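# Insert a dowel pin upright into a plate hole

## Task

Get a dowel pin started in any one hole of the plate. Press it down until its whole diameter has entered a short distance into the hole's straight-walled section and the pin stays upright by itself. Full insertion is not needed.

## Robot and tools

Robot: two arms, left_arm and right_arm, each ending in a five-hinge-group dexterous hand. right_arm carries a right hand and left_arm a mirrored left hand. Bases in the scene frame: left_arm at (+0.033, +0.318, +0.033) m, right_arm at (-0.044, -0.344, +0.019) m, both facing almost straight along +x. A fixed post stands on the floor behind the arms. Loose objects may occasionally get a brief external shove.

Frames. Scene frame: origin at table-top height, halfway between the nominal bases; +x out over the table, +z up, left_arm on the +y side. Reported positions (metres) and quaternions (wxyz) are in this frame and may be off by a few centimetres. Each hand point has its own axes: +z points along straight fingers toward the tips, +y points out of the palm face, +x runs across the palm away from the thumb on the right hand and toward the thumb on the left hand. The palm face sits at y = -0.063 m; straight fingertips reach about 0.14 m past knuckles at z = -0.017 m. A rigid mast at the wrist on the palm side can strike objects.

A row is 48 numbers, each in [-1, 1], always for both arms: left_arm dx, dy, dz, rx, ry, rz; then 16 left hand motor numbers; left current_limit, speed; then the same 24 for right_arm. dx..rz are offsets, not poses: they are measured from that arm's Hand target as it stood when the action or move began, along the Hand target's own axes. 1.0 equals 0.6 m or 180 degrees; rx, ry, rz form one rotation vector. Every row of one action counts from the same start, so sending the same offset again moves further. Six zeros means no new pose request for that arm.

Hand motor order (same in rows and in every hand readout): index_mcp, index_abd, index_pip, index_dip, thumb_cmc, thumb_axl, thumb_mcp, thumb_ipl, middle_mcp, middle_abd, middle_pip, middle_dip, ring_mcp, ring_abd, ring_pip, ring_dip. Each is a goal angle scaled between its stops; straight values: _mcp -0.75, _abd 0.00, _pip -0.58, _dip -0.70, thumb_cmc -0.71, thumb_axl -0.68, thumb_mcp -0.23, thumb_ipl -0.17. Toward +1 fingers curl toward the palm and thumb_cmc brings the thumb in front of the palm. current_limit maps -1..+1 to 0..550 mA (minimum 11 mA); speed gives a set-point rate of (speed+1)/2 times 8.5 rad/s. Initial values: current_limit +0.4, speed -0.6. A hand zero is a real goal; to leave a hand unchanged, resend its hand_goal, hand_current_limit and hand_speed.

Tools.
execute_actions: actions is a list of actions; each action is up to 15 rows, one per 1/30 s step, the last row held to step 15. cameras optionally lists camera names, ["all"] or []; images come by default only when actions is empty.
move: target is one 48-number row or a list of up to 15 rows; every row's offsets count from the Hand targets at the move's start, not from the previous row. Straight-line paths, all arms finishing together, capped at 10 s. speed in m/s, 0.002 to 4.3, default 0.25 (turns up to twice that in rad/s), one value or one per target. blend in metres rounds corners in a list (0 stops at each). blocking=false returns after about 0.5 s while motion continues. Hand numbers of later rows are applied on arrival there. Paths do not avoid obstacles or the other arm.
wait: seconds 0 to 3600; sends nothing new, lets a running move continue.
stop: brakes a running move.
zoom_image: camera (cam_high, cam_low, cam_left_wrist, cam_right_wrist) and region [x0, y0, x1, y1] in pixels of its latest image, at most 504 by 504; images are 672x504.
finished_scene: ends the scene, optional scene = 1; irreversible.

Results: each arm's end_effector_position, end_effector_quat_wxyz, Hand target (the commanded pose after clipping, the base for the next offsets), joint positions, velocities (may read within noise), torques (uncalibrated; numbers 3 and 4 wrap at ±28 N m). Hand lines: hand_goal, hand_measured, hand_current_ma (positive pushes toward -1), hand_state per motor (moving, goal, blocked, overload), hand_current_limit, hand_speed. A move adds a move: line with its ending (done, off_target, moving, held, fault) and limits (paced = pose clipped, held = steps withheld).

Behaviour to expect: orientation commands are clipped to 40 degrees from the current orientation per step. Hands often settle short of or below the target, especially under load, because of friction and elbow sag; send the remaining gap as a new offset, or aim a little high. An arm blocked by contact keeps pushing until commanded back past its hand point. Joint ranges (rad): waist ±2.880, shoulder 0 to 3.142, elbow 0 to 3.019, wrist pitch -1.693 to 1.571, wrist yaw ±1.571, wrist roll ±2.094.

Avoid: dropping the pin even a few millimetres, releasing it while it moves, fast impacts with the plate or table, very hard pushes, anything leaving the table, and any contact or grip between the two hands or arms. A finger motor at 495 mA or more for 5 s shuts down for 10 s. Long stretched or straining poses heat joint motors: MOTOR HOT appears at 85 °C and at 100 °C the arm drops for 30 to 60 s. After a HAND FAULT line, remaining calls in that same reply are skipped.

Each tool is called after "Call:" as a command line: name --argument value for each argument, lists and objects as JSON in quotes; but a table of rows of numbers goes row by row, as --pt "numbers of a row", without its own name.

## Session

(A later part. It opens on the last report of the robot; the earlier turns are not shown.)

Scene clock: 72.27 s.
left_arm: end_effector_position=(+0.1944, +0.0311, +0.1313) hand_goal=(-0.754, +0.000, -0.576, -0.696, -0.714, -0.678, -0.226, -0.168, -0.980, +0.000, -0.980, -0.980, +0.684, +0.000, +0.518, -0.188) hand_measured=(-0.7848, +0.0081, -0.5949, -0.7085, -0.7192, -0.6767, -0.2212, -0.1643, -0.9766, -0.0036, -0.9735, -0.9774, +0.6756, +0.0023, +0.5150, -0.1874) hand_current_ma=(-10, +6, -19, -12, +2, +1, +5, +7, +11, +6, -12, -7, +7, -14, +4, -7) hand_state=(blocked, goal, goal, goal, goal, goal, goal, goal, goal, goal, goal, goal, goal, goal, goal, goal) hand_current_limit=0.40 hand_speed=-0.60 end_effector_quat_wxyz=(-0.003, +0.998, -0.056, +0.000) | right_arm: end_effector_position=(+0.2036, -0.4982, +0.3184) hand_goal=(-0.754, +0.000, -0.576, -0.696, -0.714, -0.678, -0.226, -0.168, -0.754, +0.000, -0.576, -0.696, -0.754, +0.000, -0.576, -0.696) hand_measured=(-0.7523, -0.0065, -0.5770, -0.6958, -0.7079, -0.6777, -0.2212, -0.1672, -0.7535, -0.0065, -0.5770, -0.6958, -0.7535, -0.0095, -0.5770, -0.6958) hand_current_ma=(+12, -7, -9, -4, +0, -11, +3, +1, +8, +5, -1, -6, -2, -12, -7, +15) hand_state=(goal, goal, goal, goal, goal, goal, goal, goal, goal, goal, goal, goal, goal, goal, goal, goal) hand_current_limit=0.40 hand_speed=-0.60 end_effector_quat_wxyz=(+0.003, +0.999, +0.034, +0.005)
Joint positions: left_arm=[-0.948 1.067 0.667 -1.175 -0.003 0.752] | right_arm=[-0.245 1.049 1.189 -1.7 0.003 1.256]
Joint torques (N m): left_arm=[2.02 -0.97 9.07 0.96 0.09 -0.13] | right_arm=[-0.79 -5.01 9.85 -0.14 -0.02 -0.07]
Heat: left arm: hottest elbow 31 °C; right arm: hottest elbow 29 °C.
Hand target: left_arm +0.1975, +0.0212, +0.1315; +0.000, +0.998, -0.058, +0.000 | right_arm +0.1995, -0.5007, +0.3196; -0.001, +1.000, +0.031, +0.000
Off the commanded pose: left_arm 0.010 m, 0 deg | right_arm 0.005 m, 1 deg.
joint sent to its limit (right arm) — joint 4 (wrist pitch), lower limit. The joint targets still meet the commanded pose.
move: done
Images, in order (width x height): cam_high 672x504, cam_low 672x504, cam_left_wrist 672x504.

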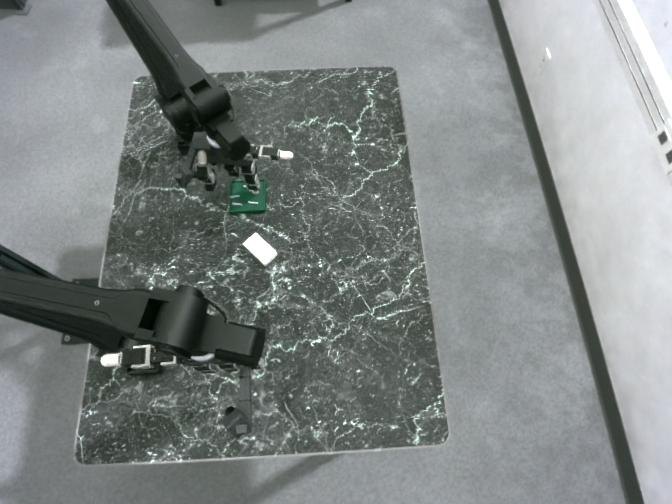

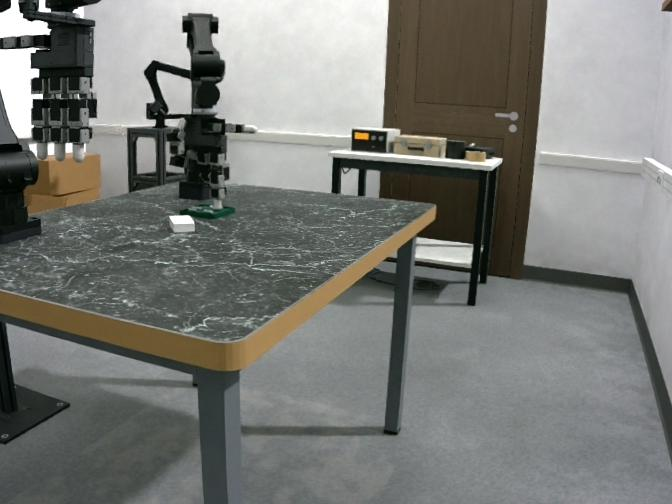

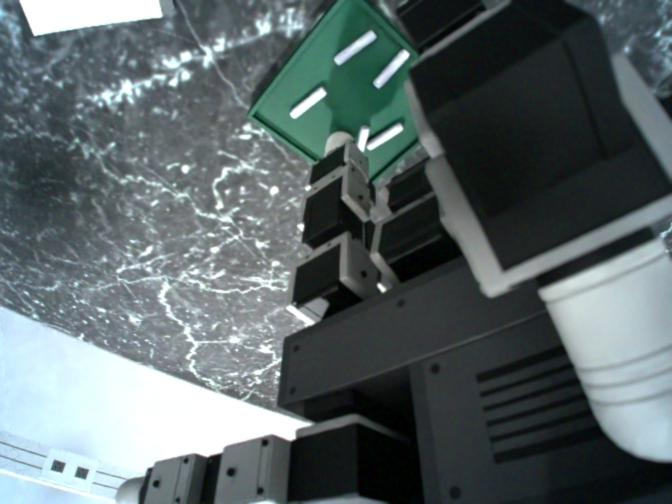

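Call:
move --target '[0,0,-0.06,0,0,0,-0.754,0,-0.576,-0.696,-0.714,-0.678,-0.226,-0.168,-0.98,0,-0.98,-0.98,0.685,0,0.518,-0.188,0.4,-0.6,0,0,0,0,0,0,-0.754,0,-0.576,-0.696,-0.714,-0.678,-0.226,-0.168,-0.754,0,-0.576,-0.696,-0.754,0,-0.576,-0.696,0.4,-0.6]' --speed 0.06 --cameras '["cam_left_wrist","cam_high"]'

Call:
zoom_image --camera "cam_left_wrist" --region '[240, 0, 420, 135]'

Call:
zoom_image --camera "cam_high" --region '[215, 165, 299, 228]'

Scene clock: 73.63 s.
left_arm: end_effector_position=(+0.1901, +0.0357, +0.1443) hand_goal=(-0.754, +0.000, -0.576, -0.696, -0.714, -0.678, -0.226, -0.168, -0.980, +0.000, -0.980, -0.980, +0.684, +0.000, +0.518, -0.188) hand_measured=(-0.7523, -0.0065, -0.5757, -0.6958, -0.7167, -0.6777, -0.2212, -0.1643, -0.9754, -0.0036, -0.9722, -0.9774, +0.6756, +0.0023, +0.5163, -0.1887) hand_current_ma=(-4, +3, -9, -10, -5, +11, +7, +3, +7, +3, -3, +3, +10, -14, -2, -3) hand_state=(goal, goal, goal, goal, goal, goal, goal, goal, goal, goal, goal, goal, goal, goal, goal, goal) hand_current_limit=0.40 hand_speed=-0.60 end_effector_quat_wxyz=(-0.019, +0.998, -0.057, -0.015) | right_arm: end_effector_position=(+0.2036, -0.4982, +0.3184) hand_goal=(-0.754, +0.000, -0.576, -0.696, -0.714, -0.678, -0.226, -0.168, -0.754, +0.000, -0.576, -0.696, -0.754, +0.000, -0.576, -0.696) hand_measured=(-0.7535, -0.0065, -0.5770, -0.6958, -0.7092, -0.6777, -0.2212, -0.1672, -0.7523, -0.0065, -0.5770, -0.6958, -0.7535, -0.0095, -0.5770, -0.6958) hand_current_ma=(+11, -3, -12, -8, +5, -12, +14, -10, +5, +0, +9, -15, -4, -16, -6, +12) hand_state=(goal, goal, goal, goal, goal, goal, goal, goal, goal, goal, goal, goal, goal, goal, goal, goal) hand_current_limit=0.40 hand_speed=-0.60 end_effector_quat_wxyz=(+0.003, +0.999, +0.034, +0.005)
Joint positions: left_arm=[-0.949 1.062 0.709 -1.266 -0.002 0.751] | right_arm=[-0.245 1.049 1.189 -1.7 0.003 1.256]
Joint torques (N m): left_arm=[2.02 -4.07 11.36 -0.12 0.04 -0.1] | right_arm=[-0.79 -4.54 9.88 -0.13 -0.02 -0.12]
Heat: left arm: hottest elbow 31 °C; right arm: hottest elbow 29 °C.
Hand target: left_arm +0.1976, +0.0211, +0.1676; +0.000, +0.998, -0.058, +0.000 | right_arm +0.1995, -0.5007, +0.3196; -0.001, +1.000, +0.031, +0.000
Off the commanded pose: left_arm 0.028 m, 3 deg | right_arm 0.005 m, 1 deg.
joint sent to its limit (right arm) — joint 4 (wrist pitch), lower limit. The joint targets still meet the commanded pose.
move: off_target (left_arm)
Images, in order (width x height): cam_high 672x504, cam_left_wrist 672x504.

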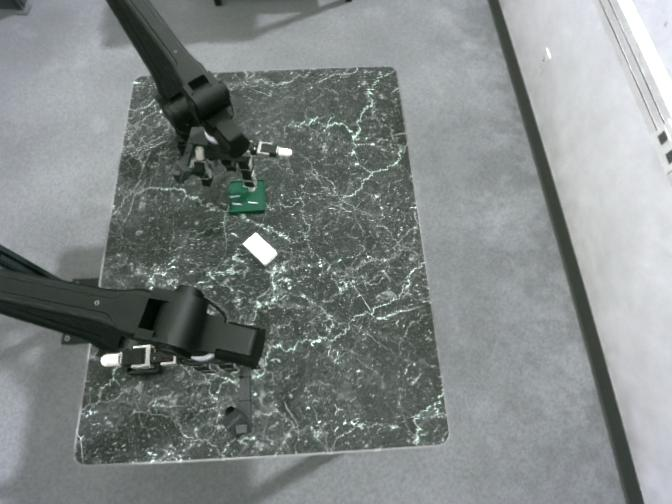

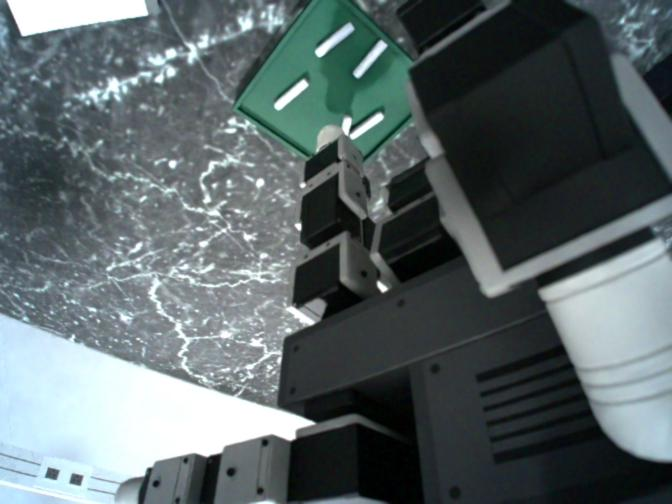

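Scaled by 2.800 from the camera's image (finer frame: 960x720).

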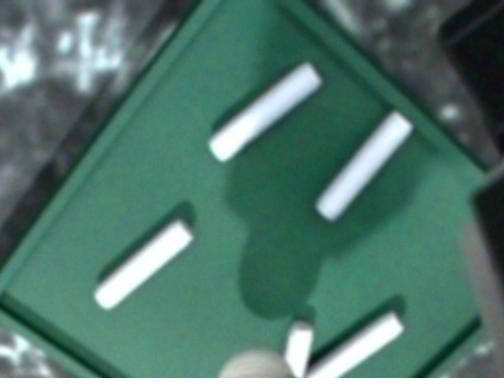

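Scaled by 6.000 from the camera's image (finer frame: 960x720).

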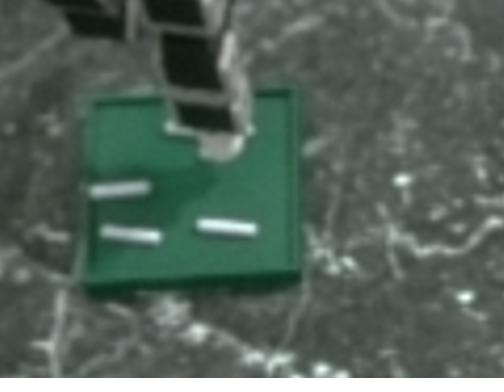

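Call:
move --target '[0,0,-0.06,0,0,0,-0.754,0,-0.576,-0.696,-0.714,-0.678,-0.226,-0.168,-0.98,0,-0.98,-0.98,0.685,0,0.518,-0.188,0.4,-0.6,0,0,0,0,0,0,-0.754,0,-0.576,-0.696,-0.714,-0.678,-0.226,-0.168,-0.754,0,-0.576,-0.696,-0.754,0,-0.576,-0.696,0.4,-0.6]' --speed 0.1 --cameras '["cam_left_wrist","cam_high"]'

Call:
zoom_image --camera "cam_left_wrist" --region '[240, 0, 420, 135]'

Call:
zoom_image --camera "cam_high" --region '[215, 165, 299, 228]'

Scene clock: 74.83 s.
left_arm: end_effector_position=(+0.1913, +0.0341, +0.1806) hand_goal=(-0.754, +0.000, -0.576, -0.696, -0.714, -0.678, -0.226, -0.168, -0.980, +0.000, -0.980, -0.980, +0.684, +0.000, +0.518, -0.188) hand_measured=(-0.7523, -0.0080, -0.5757, -0.6958, -0.7154, -0.6767, -0.2222, -0.1643, -0.9754, -0.0036, -0.9722, -0.9774, +0.6756, +0.0008, +0.5150, -0.1887) hand_current_ma=(-8, +7, -11, -1, +3, +4, +1, +4, +11, +5, -9, -3, +9, -4, +3, -2) hand_state=(goal, goal, goal, goal, goal, goal, goal, goal, goal, goal, goal, goal, goal, goal, goal, goal) hand_current_limit=0.40 hand_speed=-0.60 end_effector_quat_wxyz=(-0.018, +0.998, -0.057, -0.014) | right_arm: end_effector_position=(+0.2036, -0.4982, +0.3184) hand_goal=(-0.754, +0.000, -0.576, -0.696, -0.714, -0.678, -0.226, -0.168, -0.754, +0.000, -0.576, -0.696, -0.754, +0.000, -0.576, -0.696) hand_measured=(-0.7535, -0.0051, -0.5770, -0.6958, -0.7092, -0.6767, -0.2212, -0.1681, -0.7523, -0.0080, -0.5770, -0.6958, -0.7535, -0.0080, -0.5757, -0.6958) hand_current_ma=(+10, -9, -12, -7, +10, -13, +9, -6, +14, +6, +0, -8, +0, -14, -2, +4) hand_state=(goal, goal, goal, goal, goal, goal, goal, goal, goal, goal, goal, goal, goal, goal, goal, goal) hand_current_limit=0.40 hand_speed=-0.60 end_effector_quat_wxyz=(+0.003, +0.999, +0.034, +0.005)
Joint positions: left_arm=[-0.949 1.031 0.788 -1.373 -0.001 0.751] | right_arm=[-0.245 1.049 1.189 -1.7 0.003 1.256]
Joint torques (N m): left_arm=[1.96 -3.55 11.66 -0.24 0.04 -0.08] | right_arm=[-0.62 -4.72 9.78 -0.05 -0.02 -0.06]
Heat: left arm: hottest elbow 31 °C; right arm: hottest elbow 29 °C.
Hand target: left_arm +0.1976, +0.0211, +0.2036; +0.000, +0.998, -0.058, +0.000 | right_arm +0.1995, -0.5007, +0.3196; -0.001, +1.000, +0.031, +0.000
Off the commanded pose: left_arm 0.027 m, 3 deg | right_arm 0.005 m, 1 deg.
joint sent to its limit (right arm) — joint 4 (wrist pitch), lower limit. The joint targets still meet the commanded pose.
move: off_target (left_arm)
Images, in order (width x height): cam_high 672x504, cam_left_wrist 672x504.

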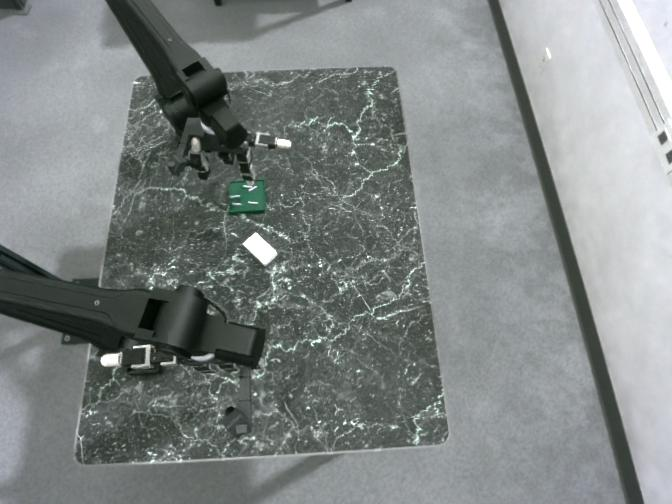

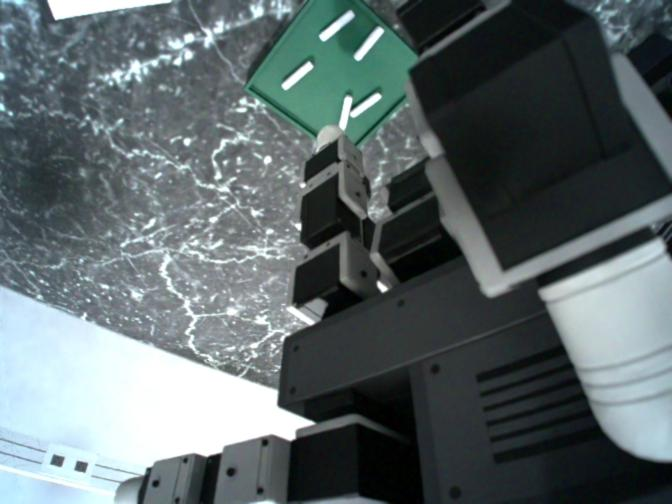

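Scaled by 2.800 from the camera's image (finer frame: 960x720).

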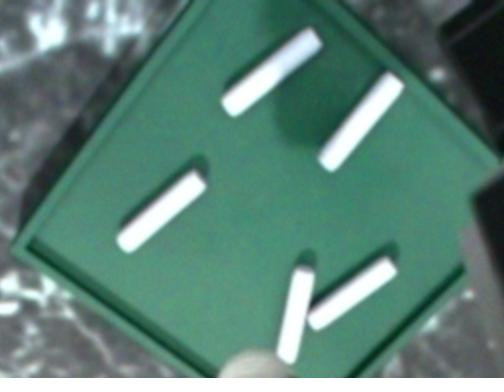

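Scaled by 6.000 from the camera's image (finer frame: 960x720).

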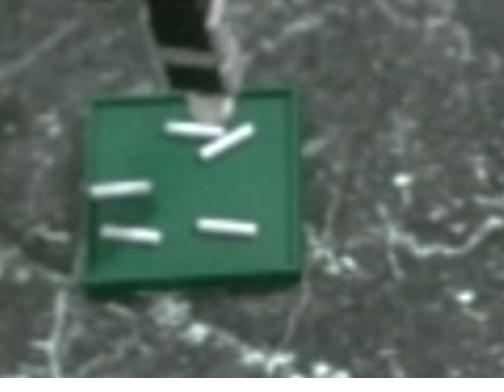

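Call:
move --target '[0.109,-0.0852,0.076,0,0,-0.2147,-0.754,-0.042,-0.576,-0.696,-0.714,-0.678,-0.226,-0.168,-0.754,0.042,-0.576,-0.696,0.685,0,0.518,-0.188,0.4,-0.6,0,0,0,0,0,0,-0.754,0,-0.576,-0.696,-0.714,-0.678,-0.226,-0.168,-0.754,0,-0.576,-0.696,-0.754,0,-0.576,-0.696,0.4,-0.6]' --speed 0.1 --cameras '["cam_left_wrist","cam_low","cam_high"]'

Call:
zoom_image --camera "cam_left_wrist" --region '[240, 0, 440, 150]'

Call:
zoom_image --camera "cam_high" --region '[215, 165, 299, 228]'

Call:
zoom_image --camera "cam_low" --region '[170, 170, 250, 230]'

Scene clock: 80.73 s.
left_arm: end_effector_position=(+0.2655, +0.0625, +0.1632) hand_goal=(-0.754, -0.042, -0.576, -0.696, -0.714, -0.678, -0.226, -0.168, -0.754, +0.042, -0.576, -0.696, +0.684, +0.000, +0.518, -0.188) hand_measured=(-0.7535, -0.0417, -0.5757, -0.6958, -0.7104, -0.6777, -0.2222, -0.1643, -0.7474, +0.0374, -0.5744, -0.6971, +0.6744, +0.0008, +0.5150, -0.1887) hand_current_ma=(-5, +2, -4, -11, +7, -1, +4, -4, +6, +2, -12, -7, +8, -8, +3, -7) hand_state=(goal, goal, goal, goal, goal, goal, goal, goal, goal, goal, goal, goal, goal, goal, goal, goal) hand_current_limit=0.40 hand_speed=-0.60 end_effector_quat_wxyz=(+0.001, +0.964, +0.267, +0.001) | right_arm: end_effector_position=(+0.2036, -0.4982, +0.3184) hand_goal=(-0.754, +0.000, -0.576, -0.696, -0.714, -0.678, -0.226, -0.168, -0.754, +0.000, -0.576, -0.696, -0.754, +0.000, -0.576, -0.696) hand_measured=(-0.7523, -0.0065, -0.5757, -0.6971, -0.7079, -0.6777, -0.2212, -0.1681, -0.7535, -0.0065, -0.5782, -0.6958, -0.7535, -0.0080, -0.5770, -0.6958) hand_current_ma=(+14, -8, -7, -8, -1, -3, +4, -14, +8, +4, +5, -10, +4, -20, -11, +10) hand_state=(goal, goal, goal, goal, goal, goal, goal, goal, goal, goal, goal, goal, goal, goal, goal, goal) hand_current_limit=0.40 hand_speed=-0.60 end_effector_quat_wxyz=(+0.003, +0.999, +0.034, +0.005)
Joint positions: left_arm=[-0.868 1.052 0.744 -1.259 -0.001 0.178] | right_arm=[-0.245 1.049 1.189 -1.7 0.003 1.256]
Joint torques (N m): left_arm=[3.25 -2.61 7.46 0.94 -0.07 -0.14] | right_arm=[-0.73 -4.54 9.94 -0.2 -0.06 -0.03]
Heat: left arm: hottest elbow 31 °C; right arm: hottest elbow 29 °C.
Hand target: left_arm +0.2684, +0.0644, +0.1579; +0.000, +0.961, +0.276, +0.000 | right_arm +0.1995, -0.5007, +0.3196; -0.001, +1.000, +0.031, +0.000
Off the commanded pose: left_arm 0.006 m, 1 deg | right_arm 0.005 m, 1 deg.
joint sent to its limit (right arm) — joint 4 (wrist pitch), lower limit. The joint targets still meet the commanded pose.
move: done
Images, in order (width x height): cam_high 672x504, cam_low 672x504, cam_left_wrist 672x504.

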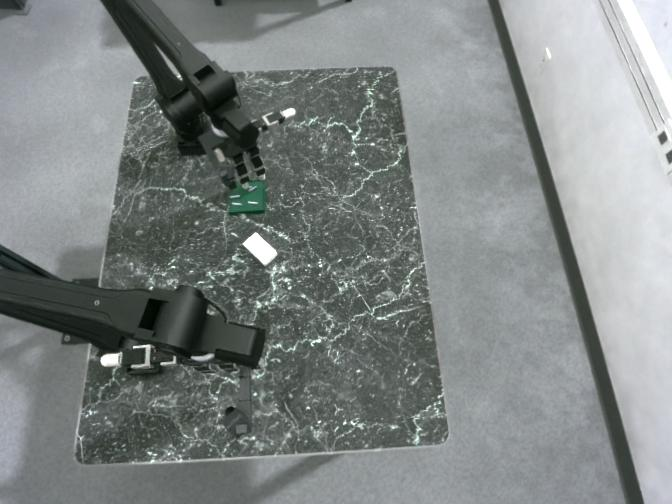

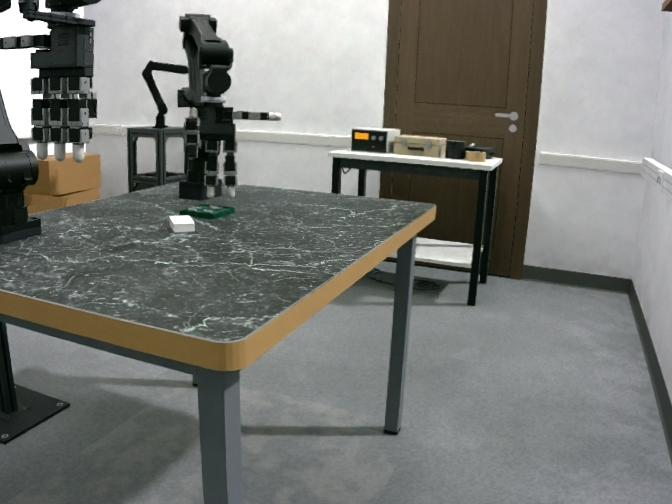

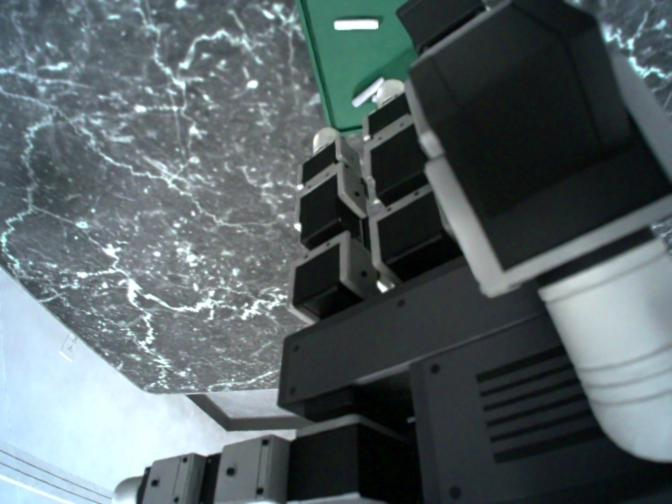

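Scaled by 2.520 from the camera's image (finer frame: 960x720).

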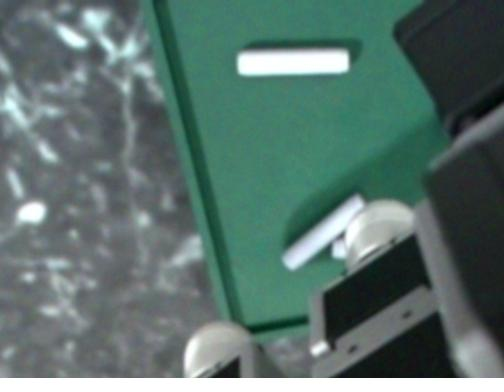

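Scaled by 6.000 from the camera's image (finer frame: 960x720).

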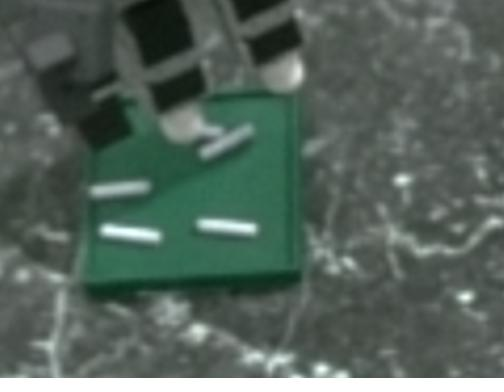

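Scaled by 6.300 from the camera's image (finer frame: 960x720).

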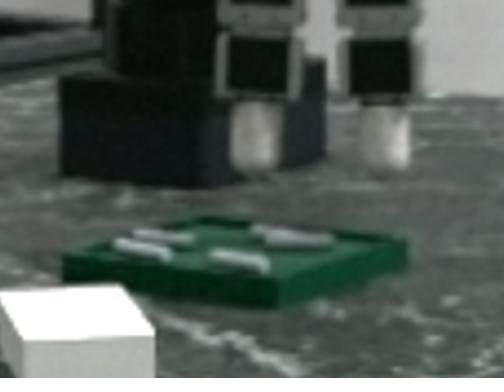

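Call:
move --target '[-0.0008,-0.0083,0.0267,0,0,-0.014,-0.754,-0.042,-0.576,-0.696,-0.714,-0.678,-0.226,-0.168,-0.754,0.042,-0.576,-0.696,0.685,0,0.518,-0.188,0.4,-0.6,0,0,0,0,0,0,-0.754,0,-0.576,-0.696,-0.714,-0.678,-0.226,-0.168,-0.754,0,-0.576,-0.696,-0.754,0,-0.576,-0.696,0.4,-0.6]' --speed 0.06 --cameras '["cam_left_wrist","cam_low","cam_high"]'

Call:
zoom_image --camera "cam_left_wrist" --region '[300, 45, 420, 135]'

Call:
zoom_image --camera "cam_high" --region '[215, 165, 299, 228]'

Call:
zoom_image --camera "cam_low" --region '[170, 170, 250, 230]'

Scene clock: 82.37 s.
left_arm: end_effector_position=(+0.2661, +0.0694, +0.1468) hand_goal=(-0.754, -0.042, -0.576, -0.696, -0.714, -0.678, -0.226, -0.168, -0.754, +0.042, -0.576, -0.696, +0.684, +0.000, +0.518, -0.188) hand_measured=(-0.7523, -0.0402, -0.5757, -0.6958, -0.7154, -0.6767, -0.2212, -0.1633, -0.7474, +0.0360, -0.5744, -0.6983, +0.6744, +0.0008, +0.5150, -0.1887) hand_current_ma=(-5, -1, -9, -10, +7, -3, +6, +0, +5, +7, -10, -7, +4, -6, +8, -6) hand_state=(goal, goal, goal, goal, goal, goal, goal, goal, goal, goal, goal, goal, goal, goal, goal, goal) hand_current_limit=0.40 hand_speed=-0.60 end_effector_quat_wxyz=(+0.001, +0.956, +0.295, +0.001) | right_arm: end_effector_position=(+0.2036, -0.4982, +0.3184) hand_goal=(-0.754, +0.000, -0.576, -0.696, -0.714, -0.678, -0.226, -0.168, -0.754, +0.000, -0.576, -0.696, -0.754, +0.000, -0.576, -0.696) hand_measured=(-0.7523, -0.0065, -0.5770, -0.6958, -0.7092, -0.6777, -0.2222, -0.1672, -0.7523, -0.0065, -0.5770, -0.6958, -0.7535, -0.0080, -0.5757, -0.6958) hand_current_ma=(+2, -7, -12, -10, +7, -16, +14, -3, +10, -2, +4, -12, +0, -17, +2, +3) hand_state=(goal, goal, goal, goal, goal, goal, goal, goal, goal, goal, goal, goal, goal, goal, goal, goal) hand_current_limit=0.40 hand_speed=-0.60 end_effector_quat_wxyz=(+0.003, +0.999, +0.034, +0.005)
Joint positions: left_arm=[-0.868 1.057 0.702 -1.213 -0.001 0.12] | right_arm=[-0.245 1.049 1.189 -1.7 0.003 1.256]
Joint torques (N m): left_arm=[2.26 -2.55 7.35 0.98 -0.07 -0.16] | right_arm=[-0.5 -5.19 9.88 -0.12 -0.05 -0.05]
Heat: left arm: hottest elbow 31 °C; right arm: hottest elbow 29 °C.
Hand target: left_arm +0.2654, +0.0683, +0.1419; +0.000, +0.955, +0.297, +0.000 | right_arm +0.1995, -0.5007, +0.3196; -0.001, +1.000, +0.031, +0.000
Off the commanded pose: left_arm 0.005 m, 0 deg | right_arm 0.005 m, 1 deg.
joint sent to its limit (right arm) — joint 4 (wrist pitch), lower limit. The joint targets still meet the commanded pose.
move: done
Images, in order (width x height): cam_high 672x504, cam_low 672x504, cam_left_wrist 672x504.

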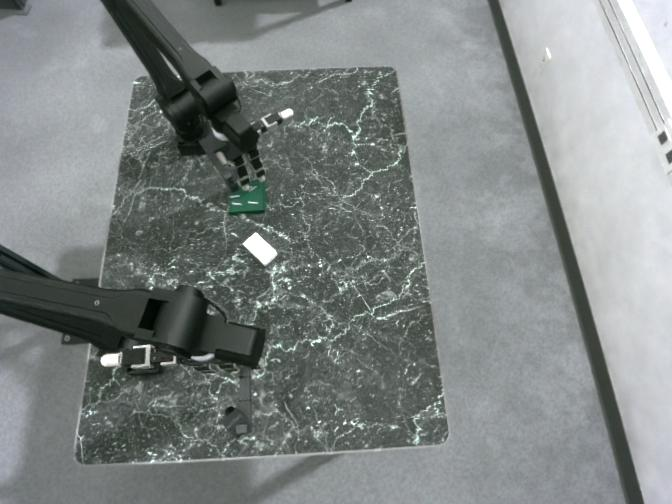

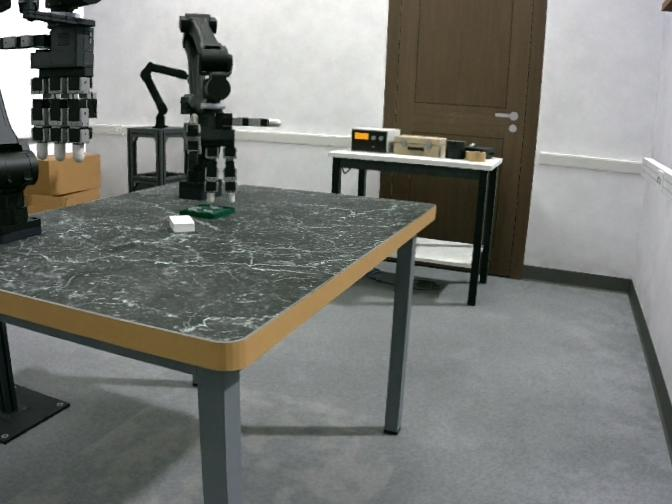

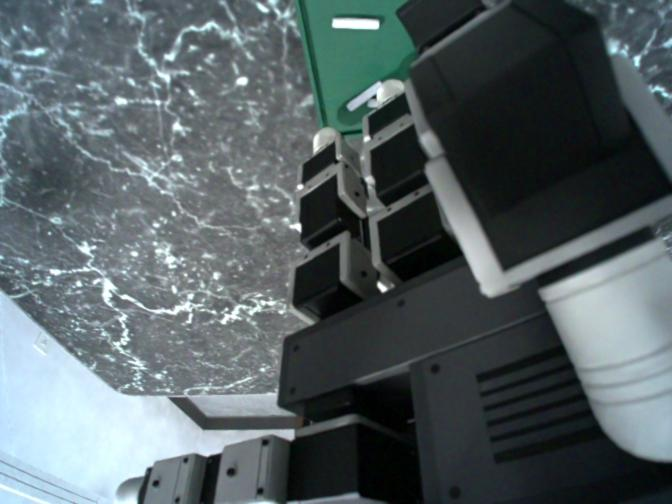

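Scaled by 4.200 from the camera's image (finer frame: 960x720).

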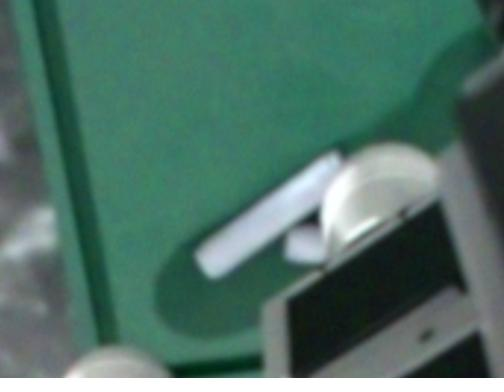

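Scaled by 6.000 from the camera's image (finer frame: 960x720).

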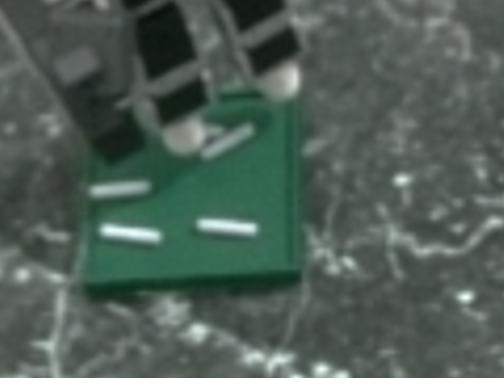

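Scaled by 6.300 from the camera's image (finer frame: 960x720).

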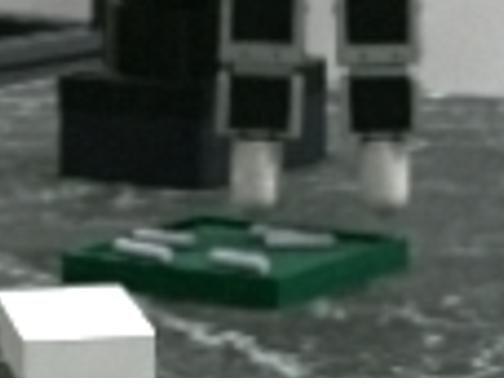

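Call:
move --target '[-0.0028,-0.0019,0.01,0,0,0,-0.754,-0.042,-0.576,-0.696,-0.714,-0.678,-0.226,-0.168,-0.754,0.042,-0.576,-0.696,0.685,0,0.518,-0.188,0.4,-0.6,0,0,0,0,0,0,-0.754,0,-0.576,-0.696,-0.714,-0.678,-0.226,-0.168,-0.754,0,-0.576,-0.696,-0.754,0,-0.576,-0.696,0.4,-0.6]' --speed 0.06 --cameras '["cam_left_wrist","cam_low","cam_high"]'

Call:
zoom_image --camera "cam_left_wrist" --region '[300, 55, 420, 145]'

Call:
zoom_image --camera "cam_high" --region '[225, 165, 281, 207]'

Call:
zoom_image --camera "cam_low" --region '[190, 180, 246, 222]'

Scene clock: 83.67 s.
left_arm: end_effector_position=(+0.2644, +0.0697, +0.1408) hand_goal=(-0.754, -0.042, -0.576, -0.696, -0.714, -0.678, -0.226, -0.168, -0.754, +0.042, -0.576, -0.696, +0.684, +0.000, +0.518, -0.188) hand_measured=(-0.7523, -0.0417, -0.5757, -0.6958, -0.7192, -0.6777, -0.2222, -0.1643, -0.7474, +0.0360, -0.5757, -0.6983, +0.6756, +0.0008, +0.5150, -0.1887) hand_current_ma=(-6, +6, -10, -5, +4, +1, +8, -3, +10, +6, -10, -4, +5, -5, -1, -2) hand_state=(goal, goal, goal, goal, goal, goal, goal, goal, goal, goal, goal, goal, goal, goal, goal, goal) hand_current_limit=0.40 hand_speed=-0.60 end_effector_quat_wxyz=(+0.001, +0.955, +0.296, +0.001) | right_arm: end_effector_position=(+0.2036, -0.4982, +0.3184) hand_goal=(-0.754, +0.000, -0.576, -0.696, -0.714, -0.678, -0.226, -0.168, -0.754, +0.000, -0.576, -0.696, -0.754, +0.000, -0.576, -0.696) hand_measured=(-0.7523, -0.0065, -0.5757, -0.6958, -0.7092, -0.6777, -0.2203, -0.1681, -0.7523, -0.0065, -0.5770, -0.6958, -0.7535, -0.0080, -0.5770, -0.6958) hand_current_ma=(+12, -9, -5, -5, +13, -2, +3, -3, +14, +0, +4, -5, -1, -16, -4, +6) hand_state=(goal, goal, goal, goal, goal, goal, goal, goal, goal, goal, goal, goal, goal, goal, goal, goal) hand_current_limit=0.40 hand_speed=-0.60 end_effector_quat_wxyz=(+0.003, +0.999, +0.034, +0.005)
Joint positions: left_arm=[-0.873 1.06 0.688 -1.195 -0.001 0.113] | right_arm=[-0.245 1.049 1.189 -1.7 0.003 1.256]
Joint torques (N m): left_arm=[2.26 -2.55 7.35 0.9 -0.08 -0.14] | right_arm=[-0.73 -4.31 9.91 -0.05 -0.05 -0.04]
Heat: left arm: hottest elbow 31 °C; right arm: hottest elbow 29 °C.
Hand target: left_arm +0.2634, +0.0682, +0.1361; +0.000, +0.955, +0.297, +0.000 | right_arm +0.1995, -0.5007, +0.3196; -0.001, +1.000, +0.031, +0.000
Off the commanded pose: left_arm 0.005 m, 0 deg | right_arm 0.005 m, 1 deg.
joint sent to its limit (right arm) — joint 4 (wrist pitch), lower limit. The joint targets still meet the commanded pose.
move: done
Images, in order (width x height): cam_high 672x504, cam_low 672x504, cam_left_wrist 672x504.

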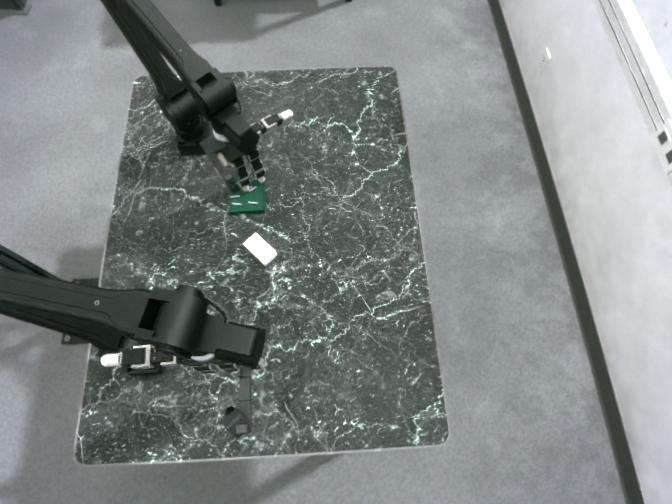

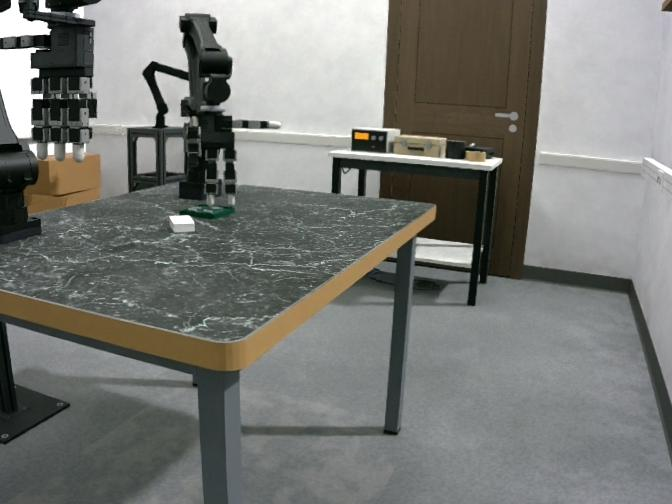

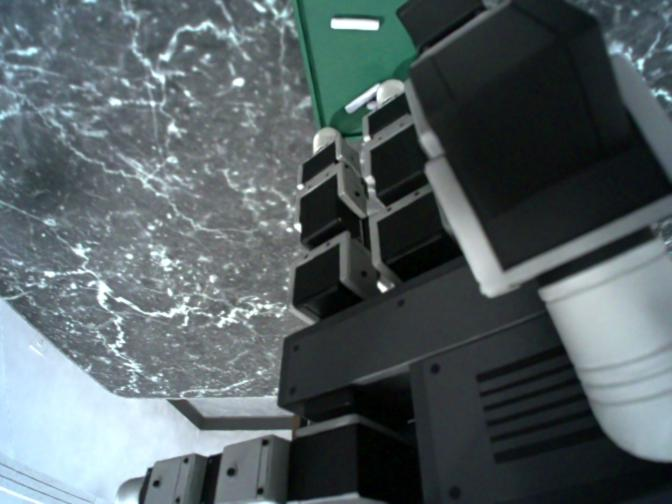

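Scaled by 4.200 from the camera's image (finer frame: 960x720).

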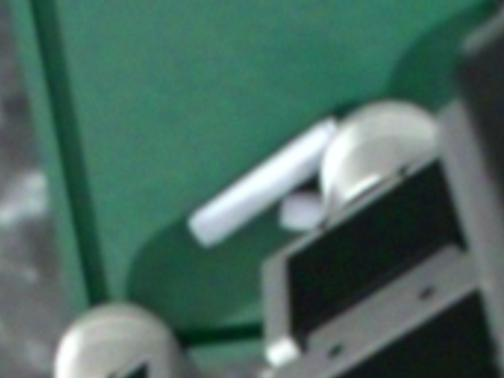

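Scaled by 9.000 from the camera's image (finer frame: 960x720).

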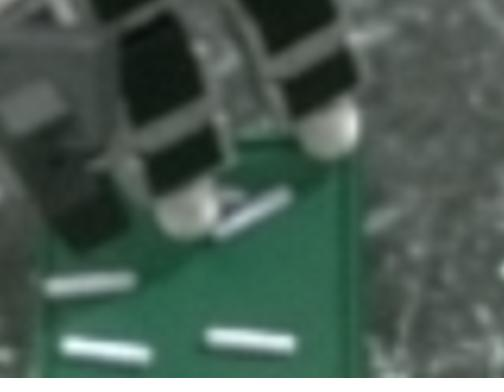

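Scaled by 9.000 from the camera's image (finer frame: 960x720).

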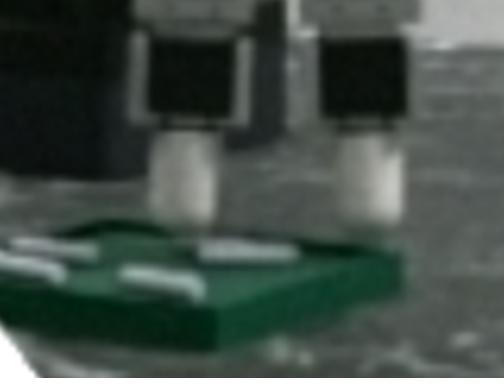

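Call:
move --pt "-0.0104 0.002 0.0033 0 0 -0.008 -0.754 -0.042 -0.576 -0.696 -0.714 -0.678 -0.226 -0.168 -0.754 0.042 -0.576 -0.696 0.685 0 0.518 -0.188 0.4 -0.6 0 0 0 0 0 0 -0.754 0 -0.576 -0.696 -0.714 -0.678 -0.226 -0.168 -0.754 0 -0.576 -0.696 -0.754 0 -0.576 -0.696 0.4 -0.6" --pt "-0.0104 0.002 0.013 0 0 -0.008 -0.754 -0.042 -0.576 -0.696 -0.714 -0.678 -0.226 -0.168 -0.754 0.042 -0.576 -0.696 0.685 0 0.518 -0.188 0.4 -0.6 0 0 0 0 0 0 -0.754 0 -0.576 -0.696 -0.714 -0.678 -0.226 -0.168 -0.754 0 -0.576 -0.696 -0.754 0 -0.576 -0.696 0.4 -0.6" --speed 0.04 --cameras '["cam_left_wrist","cam_low","cam_high"]'

Call:
zoom_image --camera "cam_left_wrist" --region '[300, 55, 420, 145]'

Call:
zoom_image --camera "cam_high" --region '[225, 165, 281, 207]'

Call:
zoom_image --camera "cam_low" --region '[190, 180, 246, 222]'

Scene clock: 86.57 s.
left_arm: end_effector_position=(+0.2606, +0.0653, +0.1333) hand_goal=(-0.754, -0.042, -0.576, -0.696, -0.714, -0.678, -0.226, -0.168, -0.754, +0.042, -0.576, -0.696, +0.684, +0.000, +0.518, -0.188) hand_measured=(-0.7523, -0.0358, -0.5808, -0.7034, -0.7180, -0.6767, -0.2222, -0.1643, -0.7474, +0.0360, -0.5744, -0.6971, +0.6756, +0.0023, +0.5150, -0.1887) hand_current_ma=(-6, +8, -12, -11, +1, +1, +4, -1, +7, +3, -13, -3, +10, -2, +0, -2) hand_state=(goal, goal, goal, goal, goal, goal, goal, goal, goal, goal, goal, goal, goal, goal, goal, goal) hand_current_limit=0.40 hand_speed=-0.60 end_effector_quat_wxyz=(+0.002, +0.951, +0.308, +0.001) | right_arm: end_effector_position=(+0.2036, -0.4982, +0.3184) hand_goal=(-0.754, +0.000, -0.576, -0.696, -0.714, -0.678, -0.226, -0.168, -0.754, +0.000, -0.576, -0.696, -0.754, +0.000, -0.576, -0.696) hand_measured=(-0.7535, -0.0065, -0.5770, -0.6945, -0.7079, -0.6777, -0.2222, -0.1672, -0.7523, -0.0080, -0.5770, -0.6958, -0.7535, -0.0080, -0.5757, -0.6971) hand_current_ma=(+10, -2, -9, -3, +10, -12, +9, -11, +8, +2, -1, -4, -1, -13, -1, +6) hand_state=(goal, goal, goal, goal, goal, goal, goal, goal, goal, goal, goal, goal, goal, goal, goal, goal) hand_current_limit=0.40 hand_speed=-0.60 end_effector_quat_wxyz=(+0.003, +0.999, +0.034, +0.005)
Joint positions: left_arm=[-0.905 1.073 0.675 -1.169 -0.001 0.054] | right_arm=[-0.245 1.049 1.189 -1.7 0.003 1.256]
Joint torques (N m): left_arm=[2.2 -2.55 7.21 0.99 -0.09 -0.14] | right_arm=[-0.67 -4.48 9.88 0.03 -0.03 -0.05]
Heat: left arm: hottest elbow 31 °C; right arm: hottest elbow 29 °C.
Hand target: left_arm +0.2588, +0.0639, +0.1280; +0.000, +0.951, +0.309, +0.000 | right_arm +0.1995, -0.5007, +0.3196; -0.001, +1.000, +0.031, +0.000
Off the commanded pose: left_arm 0.006 m, 0 deg | right_arm 0.005 m, 1 deg.
joint sent to its limit (right arm) — joint 4 (wrist pitch), lower limit. The joint targets still meet the commanded pose.
move: done
Images, in order (width x height): cam_high 672x504, cam_low 672x504, cam_left_wrist 672x504.

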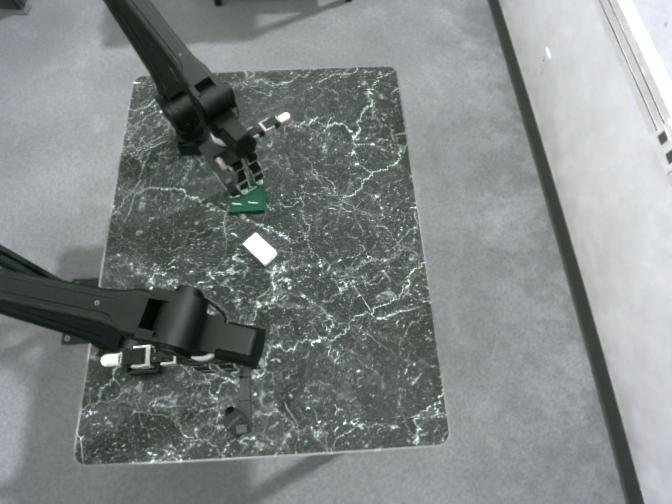

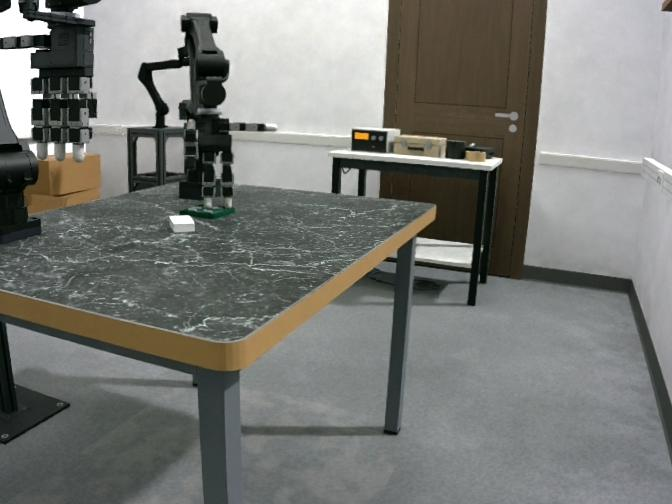

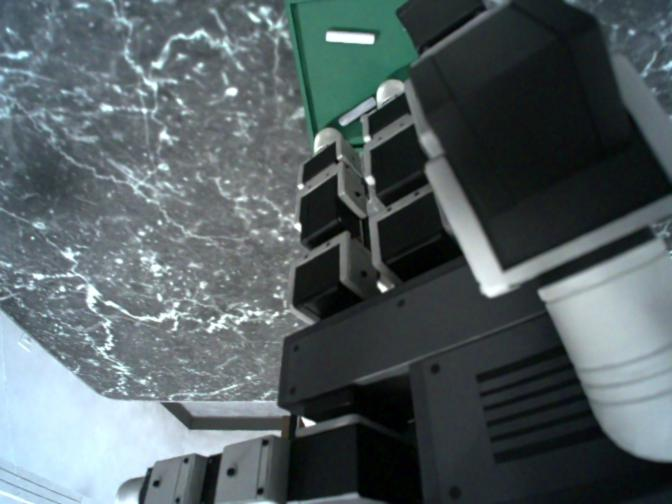

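Scaled by 4.200 from the camera's image (finer frame: 960x720).

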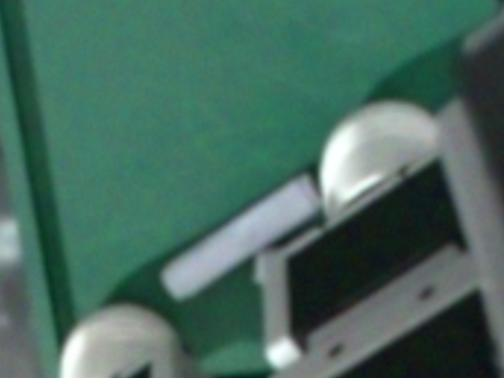

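Scaled by 9.000 from the camera's image (finer frame: 960x720).

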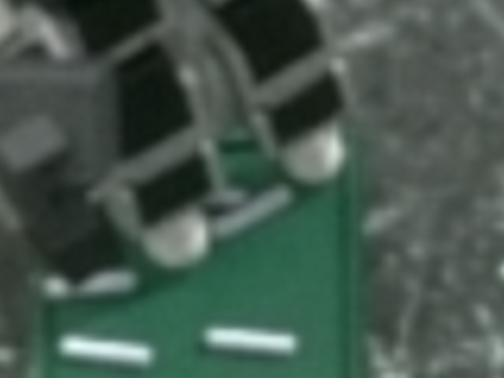

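Scaled by 9.000 from the camera's image (finer frame: 960x720).

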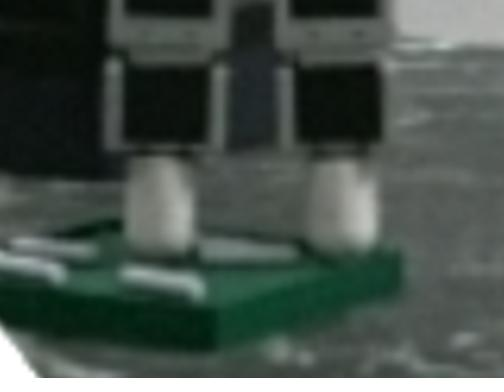

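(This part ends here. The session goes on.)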